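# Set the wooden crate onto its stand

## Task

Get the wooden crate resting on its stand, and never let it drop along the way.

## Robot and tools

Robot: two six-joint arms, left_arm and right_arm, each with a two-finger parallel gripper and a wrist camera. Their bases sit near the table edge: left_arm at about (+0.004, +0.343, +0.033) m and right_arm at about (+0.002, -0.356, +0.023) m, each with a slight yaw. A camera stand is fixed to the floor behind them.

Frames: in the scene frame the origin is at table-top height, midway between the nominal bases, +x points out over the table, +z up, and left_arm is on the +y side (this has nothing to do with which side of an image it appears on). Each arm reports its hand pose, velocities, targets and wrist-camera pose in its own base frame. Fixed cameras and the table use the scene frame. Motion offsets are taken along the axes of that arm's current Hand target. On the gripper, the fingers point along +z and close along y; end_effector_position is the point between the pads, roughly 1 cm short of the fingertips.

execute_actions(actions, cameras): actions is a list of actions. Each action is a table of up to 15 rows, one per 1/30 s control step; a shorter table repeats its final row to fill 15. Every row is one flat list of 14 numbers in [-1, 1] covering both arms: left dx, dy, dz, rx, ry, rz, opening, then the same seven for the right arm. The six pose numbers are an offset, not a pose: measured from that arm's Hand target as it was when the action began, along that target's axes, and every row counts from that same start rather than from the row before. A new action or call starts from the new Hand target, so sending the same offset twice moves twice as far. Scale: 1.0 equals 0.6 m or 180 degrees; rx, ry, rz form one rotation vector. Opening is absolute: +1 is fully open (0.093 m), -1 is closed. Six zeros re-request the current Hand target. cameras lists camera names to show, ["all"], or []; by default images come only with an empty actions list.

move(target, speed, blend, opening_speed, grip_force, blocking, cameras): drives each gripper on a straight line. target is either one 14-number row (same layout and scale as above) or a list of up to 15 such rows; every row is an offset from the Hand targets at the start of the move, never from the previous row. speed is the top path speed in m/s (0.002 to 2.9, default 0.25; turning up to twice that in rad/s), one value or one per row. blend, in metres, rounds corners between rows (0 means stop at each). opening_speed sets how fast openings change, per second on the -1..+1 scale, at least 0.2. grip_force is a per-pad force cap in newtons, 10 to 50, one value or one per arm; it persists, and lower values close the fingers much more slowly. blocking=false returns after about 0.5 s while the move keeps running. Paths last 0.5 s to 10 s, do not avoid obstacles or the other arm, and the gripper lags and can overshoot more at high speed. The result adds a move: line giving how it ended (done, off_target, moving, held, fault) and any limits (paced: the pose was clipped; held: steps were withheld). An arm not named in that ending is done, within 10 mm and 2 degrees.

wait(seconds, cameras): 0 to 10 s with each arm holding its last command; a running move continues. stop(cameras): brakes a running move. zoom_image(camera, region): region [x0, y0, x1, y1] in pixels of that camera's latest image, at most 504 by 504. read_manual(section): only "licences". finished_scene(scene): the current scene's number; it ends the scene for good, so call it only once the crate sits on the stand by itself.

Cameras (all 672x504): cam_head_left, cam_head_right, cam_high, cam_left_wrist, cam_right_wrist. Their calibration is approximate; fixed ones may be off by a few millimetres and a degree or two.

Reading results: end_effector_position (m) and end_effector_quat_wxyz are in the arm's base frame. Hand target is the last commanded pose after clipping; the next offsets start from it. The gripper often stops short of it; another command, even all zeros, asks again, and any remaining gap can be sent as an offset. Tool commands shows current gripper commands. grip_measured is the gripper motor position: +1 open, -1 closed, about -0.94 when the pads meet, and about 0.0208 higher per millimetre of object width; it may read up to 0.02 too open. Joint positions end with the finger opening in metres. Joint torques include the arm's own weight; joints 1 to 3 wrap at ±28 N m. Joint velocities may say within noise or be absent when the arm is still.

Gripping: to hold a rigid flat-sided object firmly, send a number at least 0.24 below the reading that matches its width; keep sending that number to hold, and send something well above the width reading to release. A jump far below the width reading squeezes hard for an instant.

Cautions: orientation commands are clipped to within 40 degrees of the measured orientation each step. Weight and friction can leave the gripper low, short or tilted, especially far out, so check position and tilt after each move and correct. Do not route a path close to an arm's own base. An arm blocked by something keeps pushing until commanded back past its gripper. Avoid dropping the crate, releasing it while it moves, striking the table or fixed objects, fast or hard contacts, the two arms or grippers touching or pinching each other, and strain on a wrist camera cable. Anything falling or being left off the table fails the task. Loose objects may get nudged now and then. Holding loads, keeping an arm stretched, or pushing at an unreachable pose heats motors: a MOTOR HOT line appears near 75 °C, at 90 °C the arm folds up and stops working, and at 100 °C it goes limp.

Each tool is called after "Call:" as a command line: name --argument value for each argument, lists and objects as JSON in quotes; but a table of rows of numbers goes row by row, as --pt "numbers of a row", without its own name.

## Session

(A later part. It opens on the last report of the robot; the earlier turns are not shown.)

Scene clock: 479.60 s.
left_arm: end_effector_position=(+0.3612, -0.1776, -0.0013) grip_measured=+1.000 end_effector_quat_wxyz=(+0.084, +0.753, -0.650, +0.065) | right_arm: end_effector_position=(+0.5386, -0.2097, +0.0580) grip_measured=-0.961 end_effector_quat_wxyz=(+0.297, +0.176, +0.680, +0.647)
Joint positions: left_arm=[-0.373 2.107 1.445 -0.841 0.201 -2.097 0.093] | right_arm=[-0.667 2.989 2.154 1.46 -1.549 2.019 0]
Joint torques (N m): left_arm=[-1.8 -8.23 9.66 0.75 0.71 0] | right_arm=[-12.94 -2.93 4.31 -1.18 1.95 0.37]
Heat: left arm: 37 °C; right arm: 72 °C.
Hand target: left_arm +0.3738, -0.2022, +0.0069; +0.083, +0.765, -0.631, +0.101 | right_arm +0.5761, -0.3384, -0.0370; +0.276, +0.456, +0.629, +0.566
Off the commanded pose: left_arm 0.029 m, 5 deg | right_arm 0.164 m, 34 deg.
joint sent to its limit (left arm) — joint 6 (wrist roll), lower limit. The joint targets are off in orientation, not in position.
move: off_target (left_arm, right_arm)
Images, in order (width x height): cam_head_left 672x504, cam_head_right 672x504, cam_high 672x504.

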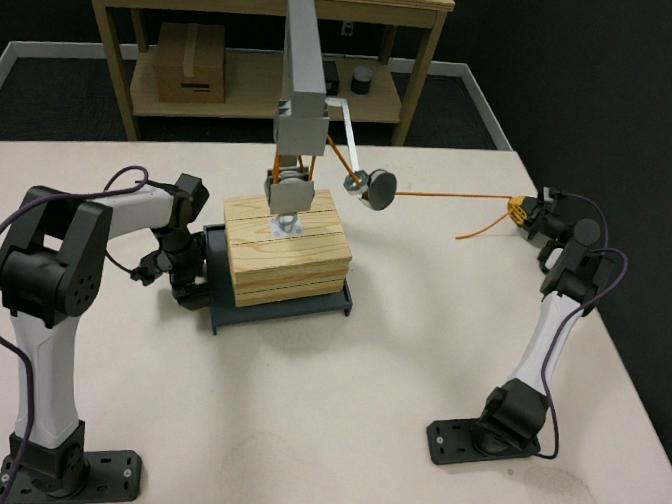

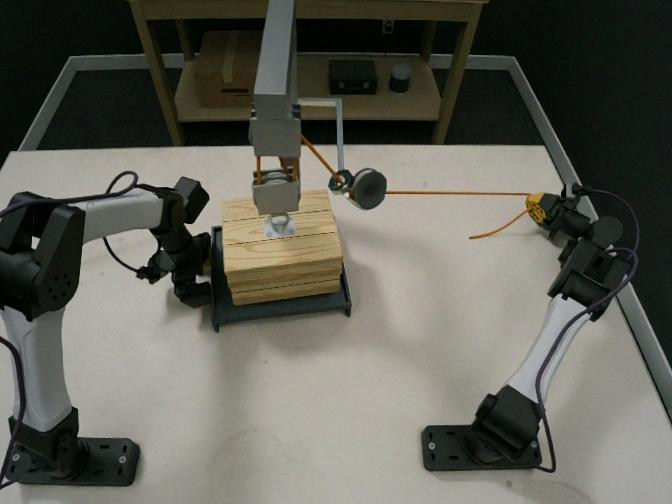

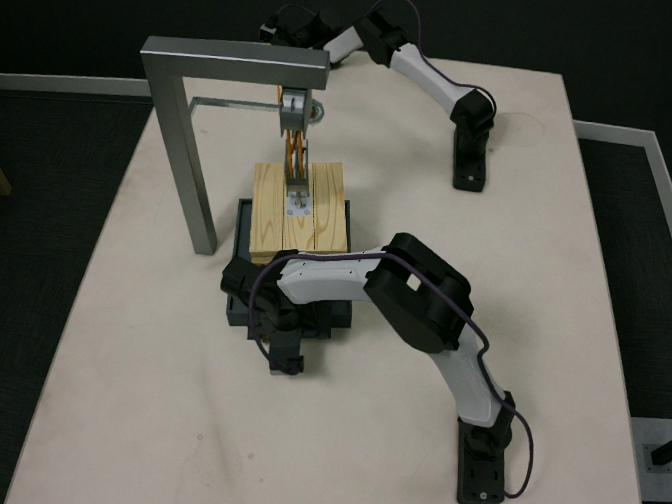

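Call:
move --target '[0.023,0,0,0,0,0,1,0,0,0,0,0,0,-1]' --speed 0.1 --cameras '["cam_head_left","cam_head_right"]'

Call:
zoom_image --camera "cam_head_left" --region '[150, 170, 390, 350]'

Call:
move --target '[0,0,0,0,0,0,1,0.202,-0.008,0.11,0.0113,0.064,-0.0139,-1]' --speed 0.05 --cameras '["cam_high","cam_head_left","cam_head_right"]'

Call:
zoom_image --camera "cam_head_left" --region '[150, 170, 390, 350]'

Scene clock: 485.67 s.
left_arm: end_effector_position=(+0.3647, -0.1902, +0.0011) grip_measured=+1.000 end_effector_quat_wxyz=(+0.085, +0.744, -0.659, +0.064) | right_arm: end_effector_position=(+0.5386, -0.2097, +0.0581) grip_measured=-0.961 end_effector_quat_wxyz=(+0.297, +0.176, +0.680, +0.647)
Joint positions: left_arm=[-0.398 2.134 1.499 -0.868 0.203 -2.097 0.093] | right_arm=[-0.667 2.989 2.155 1.46 -1.549 2.019 0]
Joint torques (N m): left_arm=[-1.46 -8.84 9.68 0.74 0.8 -0.03] | right_arm=[-12.94 -2.93 4.3 -1.17 1.95 0.37]
Heat: left arm: 36 °C; right arm: 69 °C.
Hand target: left_arm +0.3762, -0.2152, +0.0103; +0.083, +0.765, -0.631, +0.100 | right_arm +0.5761, -0.3384, -0.0369; +0.276, +0.456, +0.629, +0.566
Off the commanded pose: left_arm 0.029 m, 6 deg | right_arm 0.164 m, 34 deg.
joint sent to its limit (left arm) — joint 6 (wrist roll), lower limit. The joint targets are off in orientation, not in position.
move: off_target (left_arm, right_arm)
Images, in order (width x height): cam_head_left 672x504, cam_head_right 672x504.

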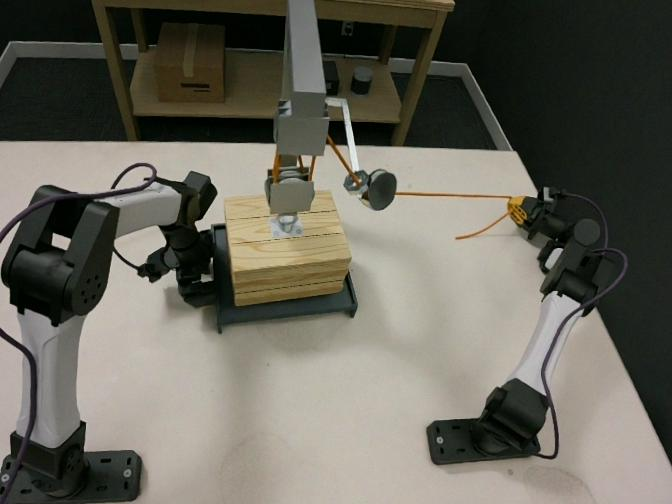

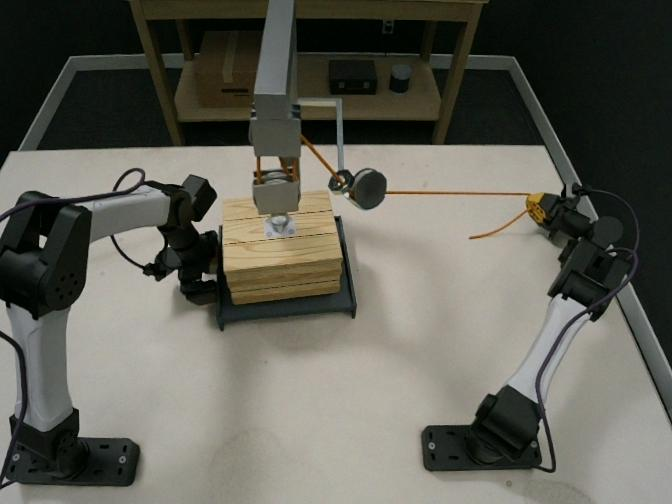

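Scaled by 2.100 from the camera's 672x504 image, which has a finer 960x720 frame.

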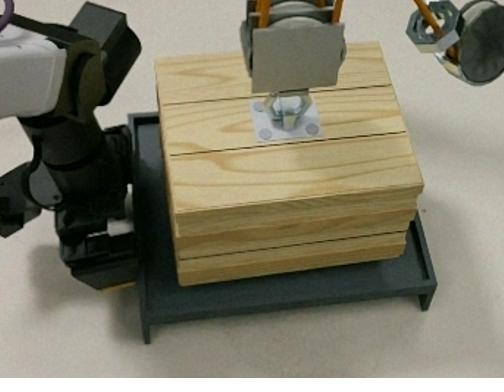

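Scene clock: 489.00 s.
left_arm: end_effector_position=(+0.3647, -0.1902, +0.0011) grip_measured=+1.000 end_effector_quat_wxyz=(+0.085, +0.744, -0.659, +0.064) | right_arm: end_effector_position=(+0.5548, -0.1710, +0.0525) grip_measured=-0.961 end_effector_quat_wxyz=(+0.239, +0.187, +0.678, +0.670)
Joint positions: left_arm=[-0.398 2.134 1.499 -0.868 0.203 -2.097 0.093] | right_arm=[-0.593 2.986 2.147 1.384 -1.549 2.043 0]
Joint torques (N m): left_arm=[-1.46 -8.81 9.84 0.74 0.78 0.02] | right_arm=[-2.14 -2.66 2.77 -0.05 1.58 -0.02]
Heat: left arm: 36 °C; right arm: 64 °C.
Hand target: left_arm +0.3763, -0.2152, +0.0103; +0.083, +0.765, -0.631, +0.101 | right_arm +0.5794, -0.2002, -0.0349; +0.215, +0.388, +0.673, +0.592
Off the commanded pose: left_arm 0.029 m, 6 deg | right_arm 0.095 m, 25 deg.
joint sent to its limit (left arm) — joint 6 (wrist roll), lower limit. The joint targets are off in orientation, not in position.
move: off_target (left_arm, right_arm)
Images, in order (width x height): cam_head_left 672x504, cam_head_right 672x504, cam_high 672x504.

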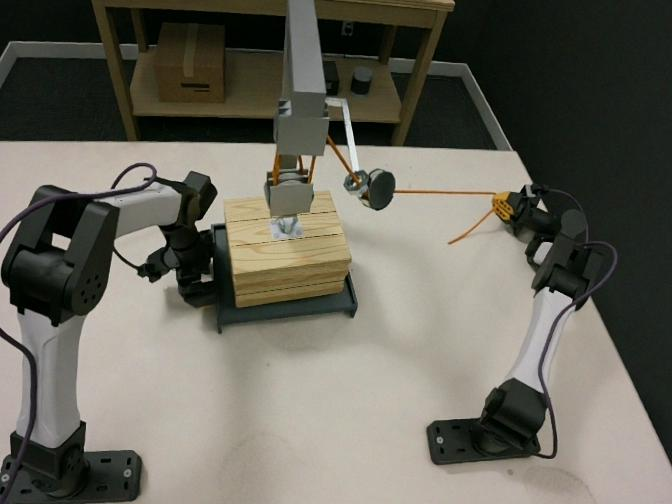

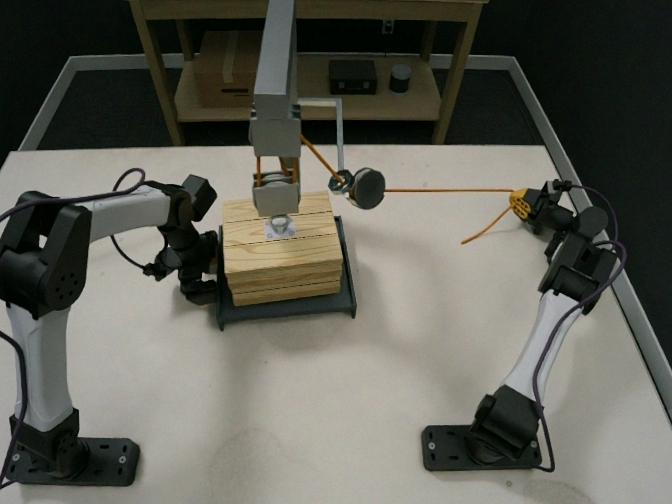

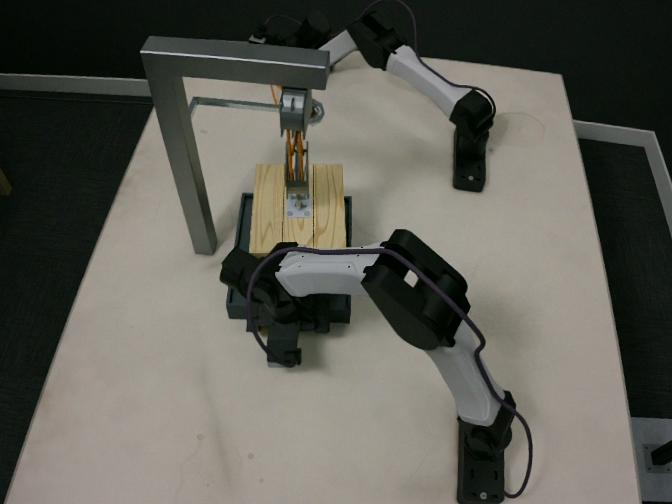

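Scaled by 2.100 from the camera's 672x504 image, which has a finer 960x720 frame.

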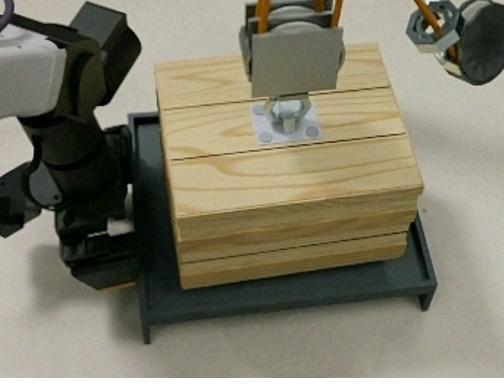

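Call:
move --target '[0,0,0,0,0,0,1,0.156,0,0.126,0.0113,0.064,-0.0139,-1]' --speed 0.05 --cameras '["cam_high","cam_head_left","cam_head_right"]'

Call:
zoom_image --camera "cam_head_left" --region '[150, 170, 390, 350]'

Scene clock: 495.37 s.
left_arm: end_effector_position=(+0.3647, -0.1902, +0.0011) grip_measured=+1.000 end_effector_quat_wxyz=(+0.085, +0.744, -0.659, +0.064) | right_arm: end_effector_position=(+0.5647, -0.0559, +0.0522) grip_measured=-0.961 end_effector_quat_wxyz=(+0.170, +0.123, +0.692, +0.690)
Joint positions: left_arm=[-0.398 2.134 1.499 -0.868 0.203 -2.097 0.093] | right_arm=[-0.4 2.933 2.022 1.464 -1.55 2.058 0]
Joint torques (N m): left_arm=[-1.57 -8.73 9.81 0.77 0.79 -0.03] | right_arm=[-2.77 -2.33 1.51 0.19 1.29 0.03]
Heat: left arm: 36 °C; right arm: 57 °C.
Hand target: left_arm +0.3763, -0.2152, +0.0103; +0.083, +0.765, -0.631, +0.101 | right_arm +0.5792, -0.0799, -0.0348; +0.153, +0.315, +0.710, +0.611
Off the commanded pose: left_arm 0.029 m, 6 deg | right_arm 0.091 m, 24 deg.
joint sent to its limit (left arm) — joint 6 (wrist roll), lower limit. The joint targets are off in orientation, not in position.
move: off_target (left_arm, right_arm)
Images, in order (width x height): cam_head_left 672x504, cam_head_right 672x504, cam_high 672x504.

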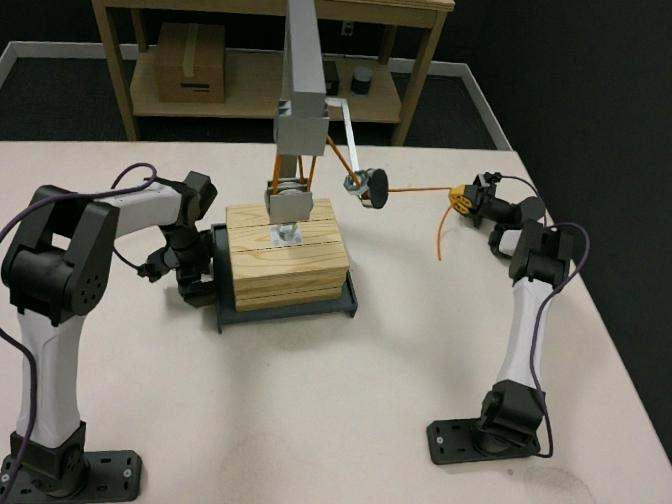

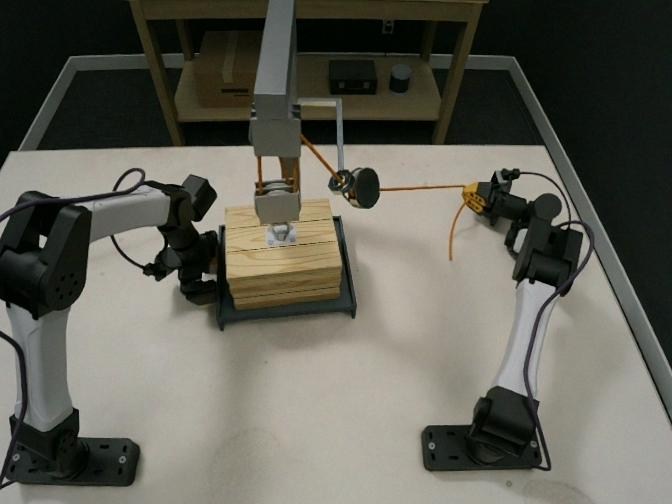

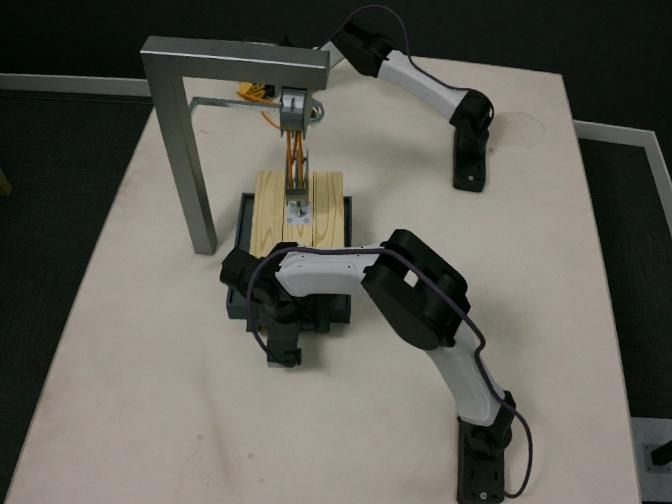

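Scaled by 2.100 from the camera's 672x504 image, which has a finer 960x720 frame.

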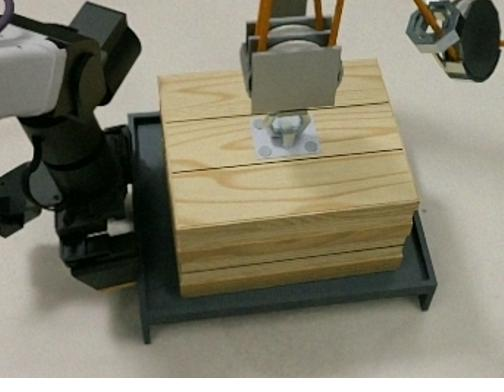

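Call:
move --target '[0,0,0,0,0,0,1,0.09,0,0.1,0.0113,0.064,-0.0139,-1]' --speed 0.05 --cameras '["cam_high","cam_head_left","cam_head_right"]'

Call:
zoom_image --camera "cam_head_left" --region '[150, 170, 390, 350]'

Scene clock: 502.50 s.
left_arm: end_effector_position=(+0.3647, -0.1902, +0.0011) grip_measured=+1.000 end_effector_quat_wxyz=(+0.085, +0.744, -0.659, +0.064) | right_arm: end_effector_position=(+0.5726, -0.0124, +0.0373) grip_measured=-0.961 end_effector_quat_wxyz=(+0.136, +0.121, +0.692, +0.699)
Joint positions: left_arm=[-0.398 2.134 1.499 -0.868 0.203 -2.097 0.093] | right_arm=[-0.32 2.906 1.965 1.252 -1.524 1.862 0]
Joint torques (N m): left_arm=[-1.54 -8.98 9.95 0.78 0.78 -0.01] | right_arm=[2 -5.34 0.58 0.34 0.73 -0.38]
Heat: left arm: 36 °C; right arm: 51 °C.
Hand target: left_arm +0.3763, -0.2152, +0.0103; +0.083, +0.765, -0.631, +0.101 | right_arm +0.5746, +0.0006, -0.0379; +0.088, +0.239, +0.739, +0.623
Off the commanded pose: left_arm 0.029 m, 6 deg | right_arm 0.077 m, 18 deg.
joint sent to its limit (left arm) — joint 6 (wrist roll), lower limit. The joint targets are off in orientation, not in position.
move: off_target (left_arm, right_arm)
Images, in order (width x height): cam_head_left 672x504, cam_head_right 672x504, cam_high 672x504.

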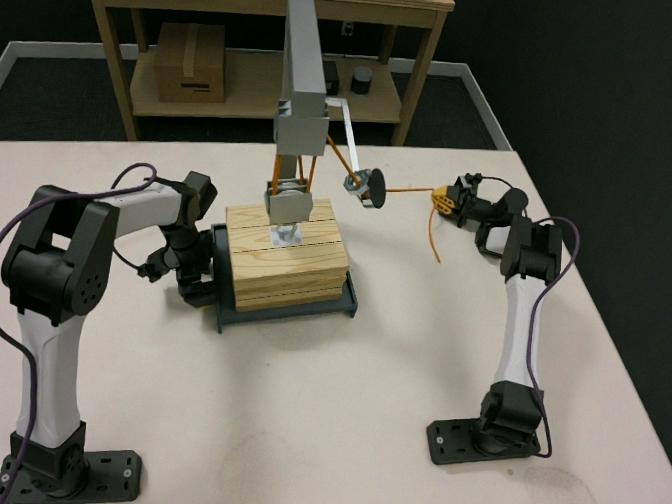

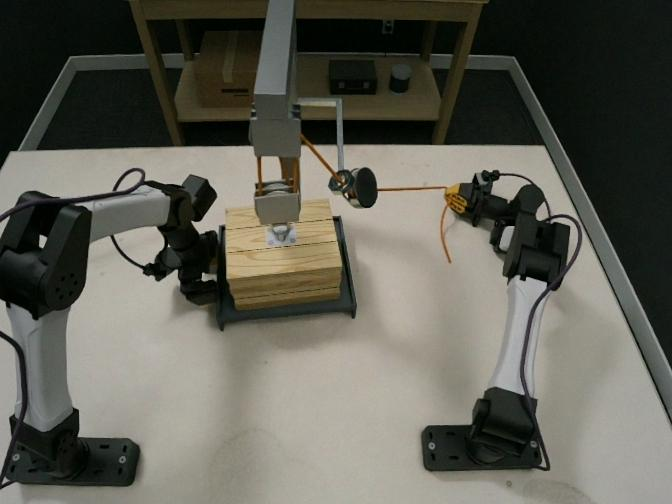

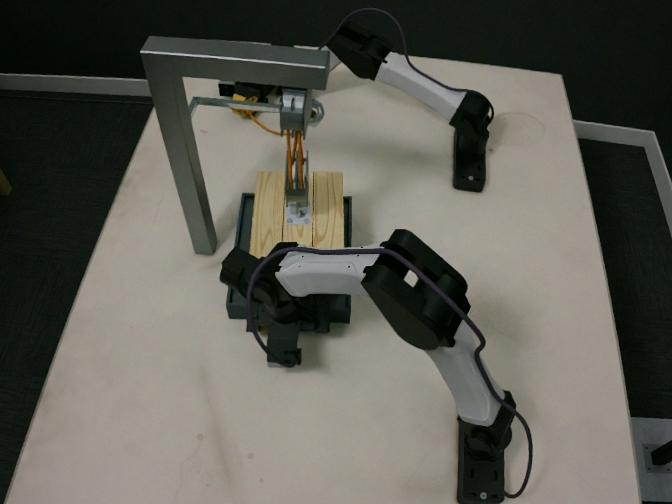

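Scaled by 2.100 from the camera's 672x504 image, which has a finer 960x720 frame.

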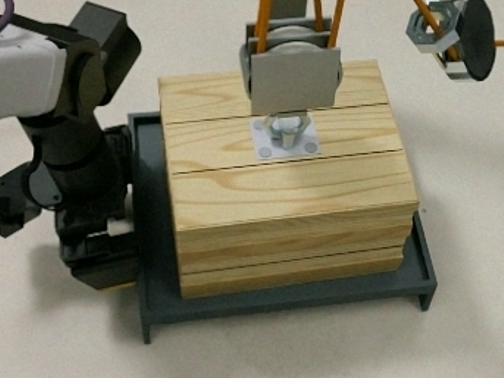

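Call:
move --target '[-0.1,0,0,0,0,0,1,0.1425,0.034,0.0325,0,0,0,-1]' --speed 0.08 --cameras '["cam_high","cam_head_left","cam_right_wrist"]'

Call:
zoom_image --camera "cam_head_left" --region '[150, 170, 390, 350]'

Scene clock: 509.20 s.
left_arm: end_effector_position=(+0.3641, -0.1700, -0.0129) grip_measured=+1.000 end_effector_quat_wxyz=(+0.097, +0.758, -0.637, +0.101) | right_arm: end_effector_position=(+0.5227, +0.0522, +0.0245) grip_measured=-0.961 end_effector_quat_wxyz=(+0.146, +0.185, +0.730, +0.642)
Joint positions: left_arm=[-0.331 2.084 1.344 -0.709 0.255 -2.089 0.093] | right_arm=[-0.213 2.485 1.373 0.629 -1.278 1.129 0]
Joint torques (N m): left_arm=[1.99 -11.69 4.68 0.43 -0.18 0.04] | right_arm=[1.44 -9.28 3.12 0.32 0.01 0.01]
Heat: left arm: 36 °C; right arm: 46 °C.
Hand target: left_arm +0.3652, -0.1583, -0.0051; +0.083, +0.765, -0.631, +0.100 | right_arm +0.5135, +0.0596, -0.0082; +0.088, +0.240, +0.739, +0.623
Off the commanded pose: left_arm 0.014 m, 2 deg | right_arm 0.035 m, 9 deg.
move: off_target (left_arm, right_arm)
camera_calibration:
cam_right_wrist: T_world_to_cam=[[-0.0689495, -0.125395, -0.989708, 0.0646811], [-0.997207, 0.0372173, 0.0647565, 0.556812], [0.0287142, 0.991409, -0.127611, 0.0234542], [0, 0, 0, 1]] pos_world=[0.559043, -0.0358651, 0.0309512]
Images, in order (width x height): cam_head_left 672x504, cam_high 672x504, cam_right_wrist 672x504.

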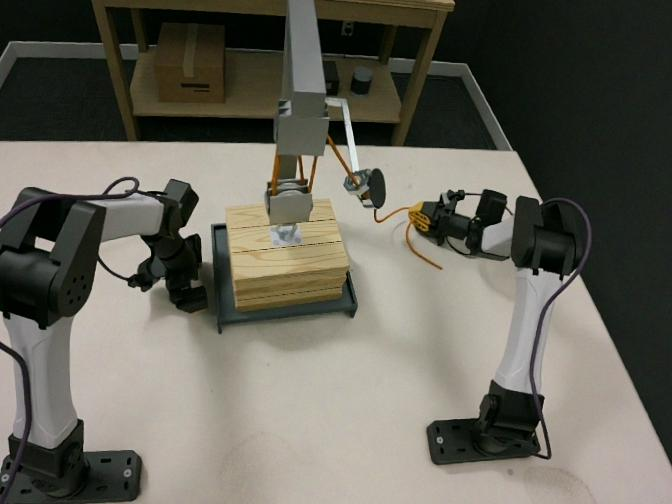

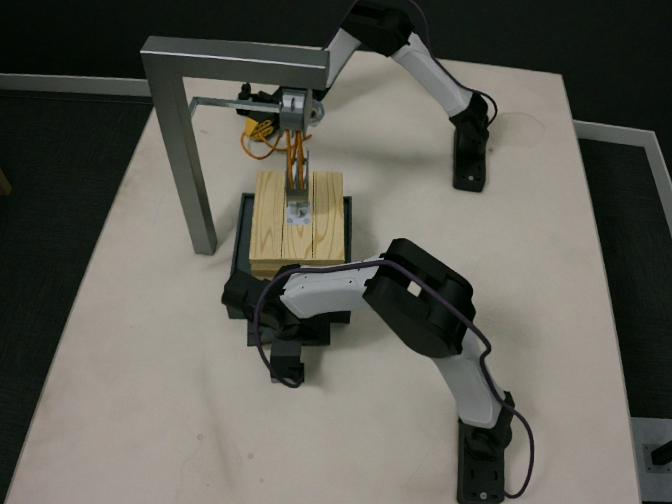

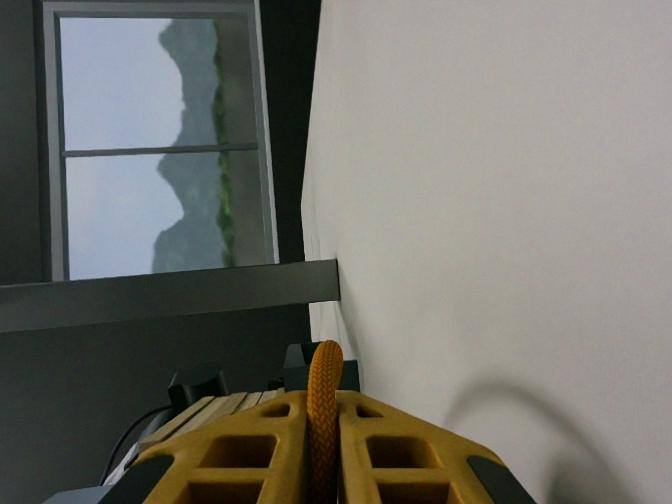

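Scaled by 2.100 from the camera's 672x504 image, which has a finer 960x720 frame.

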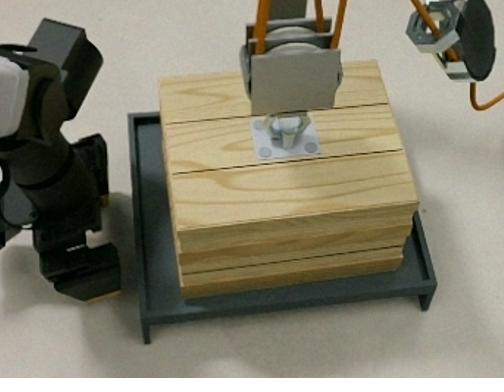

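Call:
move --pt "-0.1 0 0 0 0 0 1 0 0 0 0 0 0 1" --pt "-0.2 0 -0.1 0 0 0 1 0 0 -0.15 0 0 0 1" --speed 0.12 --opening_speed 1.5 --cameras '["cam_high","cam_head_left","cam_head_right"]'

Call:
zoom_image --camera "cam_high" --region '[200, 140, 400, 360]'

Call:
zoom_image --camera "cam_head_left" --region '[150, 170, 390, 350]'

Scene clock: 516.47 s.
left_arm: end_effector_position=(+0.3337, -0.0316, +0.0076) grip_measured=+1.000 end_effector_quat_wxyz=(+0.101, +0.769, -0.625, +0.088) | right_arm: end_effector_position=(+0.4868, +0.0141, +0.0539) grip_measured=+1.000 end_effector_quat_wxyz=(+0.157, +0.135, +0.718, +0.664)
Joint positions: left_arm=[0.039 1.916 1.189 -0.845 0.268 -1.739 0.093] | right_arm=[-0.322 2.383 1.306 0.465 -1.453 0.915 0.093]
Joint torques (N m): left_arm=[0.54 -10.52 6.93 0.3 0.05 0.15] | right_arm=[-5.68 -8.13 1.11 -0.12 0.2 0.05]
Heat: left arm: 37 °C; right arm: 43 °C.
Hand target: left_arm +0.3401, -0.0292, +0.0218; +0.083, +0.765, -0.631, +0.101 | right_arm +0.4749, -0.0195, +0.0106; +0.088, +0.240, +0.739, +0.623
Off the commanded pose: left_arm 0.016 m, 3 deg | right_arm 0.056 m, 15 deg.
move: off_target (left_arm, right_arm)
Images, in order (width x height): cam_head_left 672x504, cam_head_right 672x504, cam_high 672x504.

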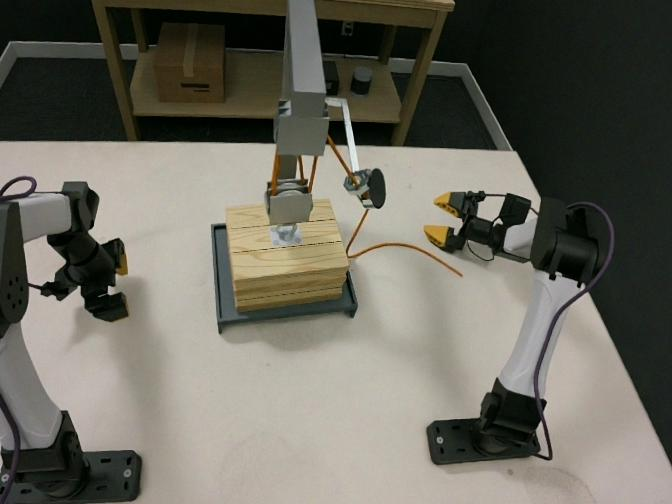

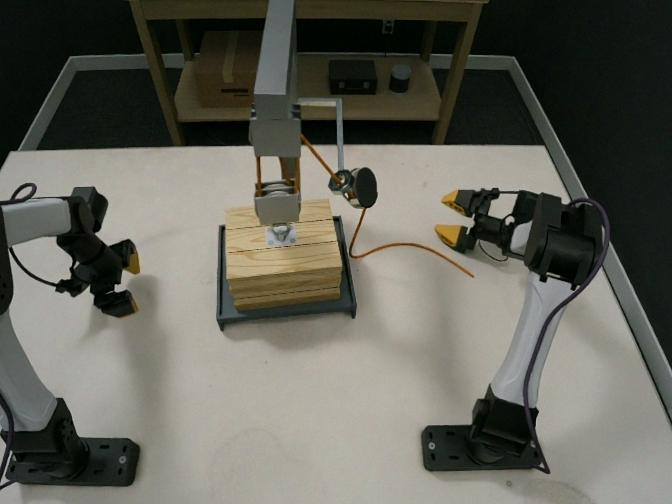

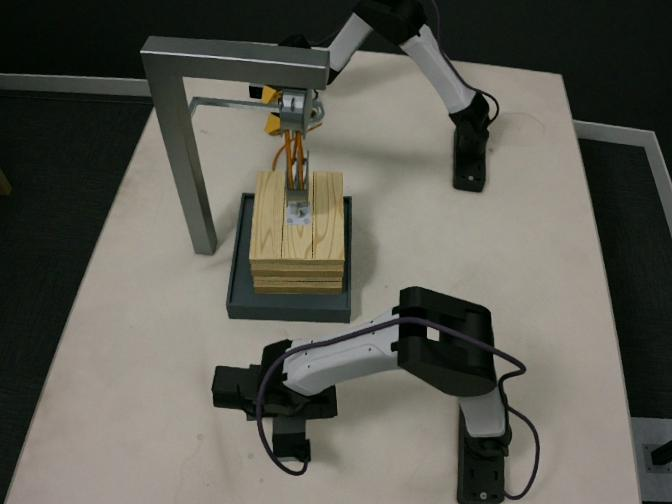

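Scaled by 2.291 from the camera's 672x504 image, which has a finer 960x720 frame.

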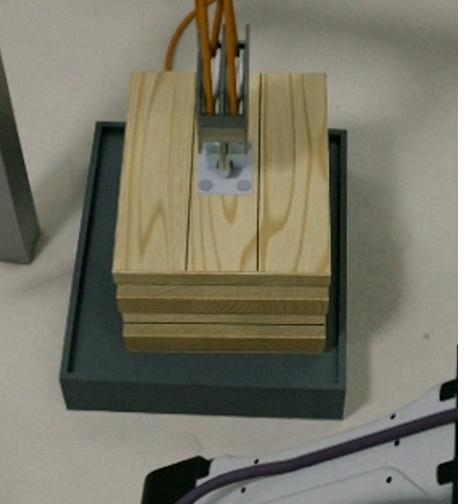

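Scaled by 2.100 from the camera's 672x504 image, which has a finer 960x720 frame.

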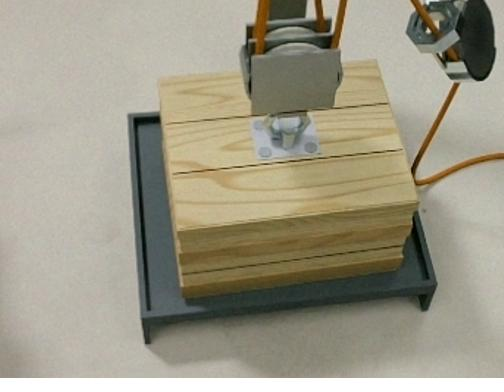

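Call:
finished_scene --scene 1

The scene is finished: the task was done.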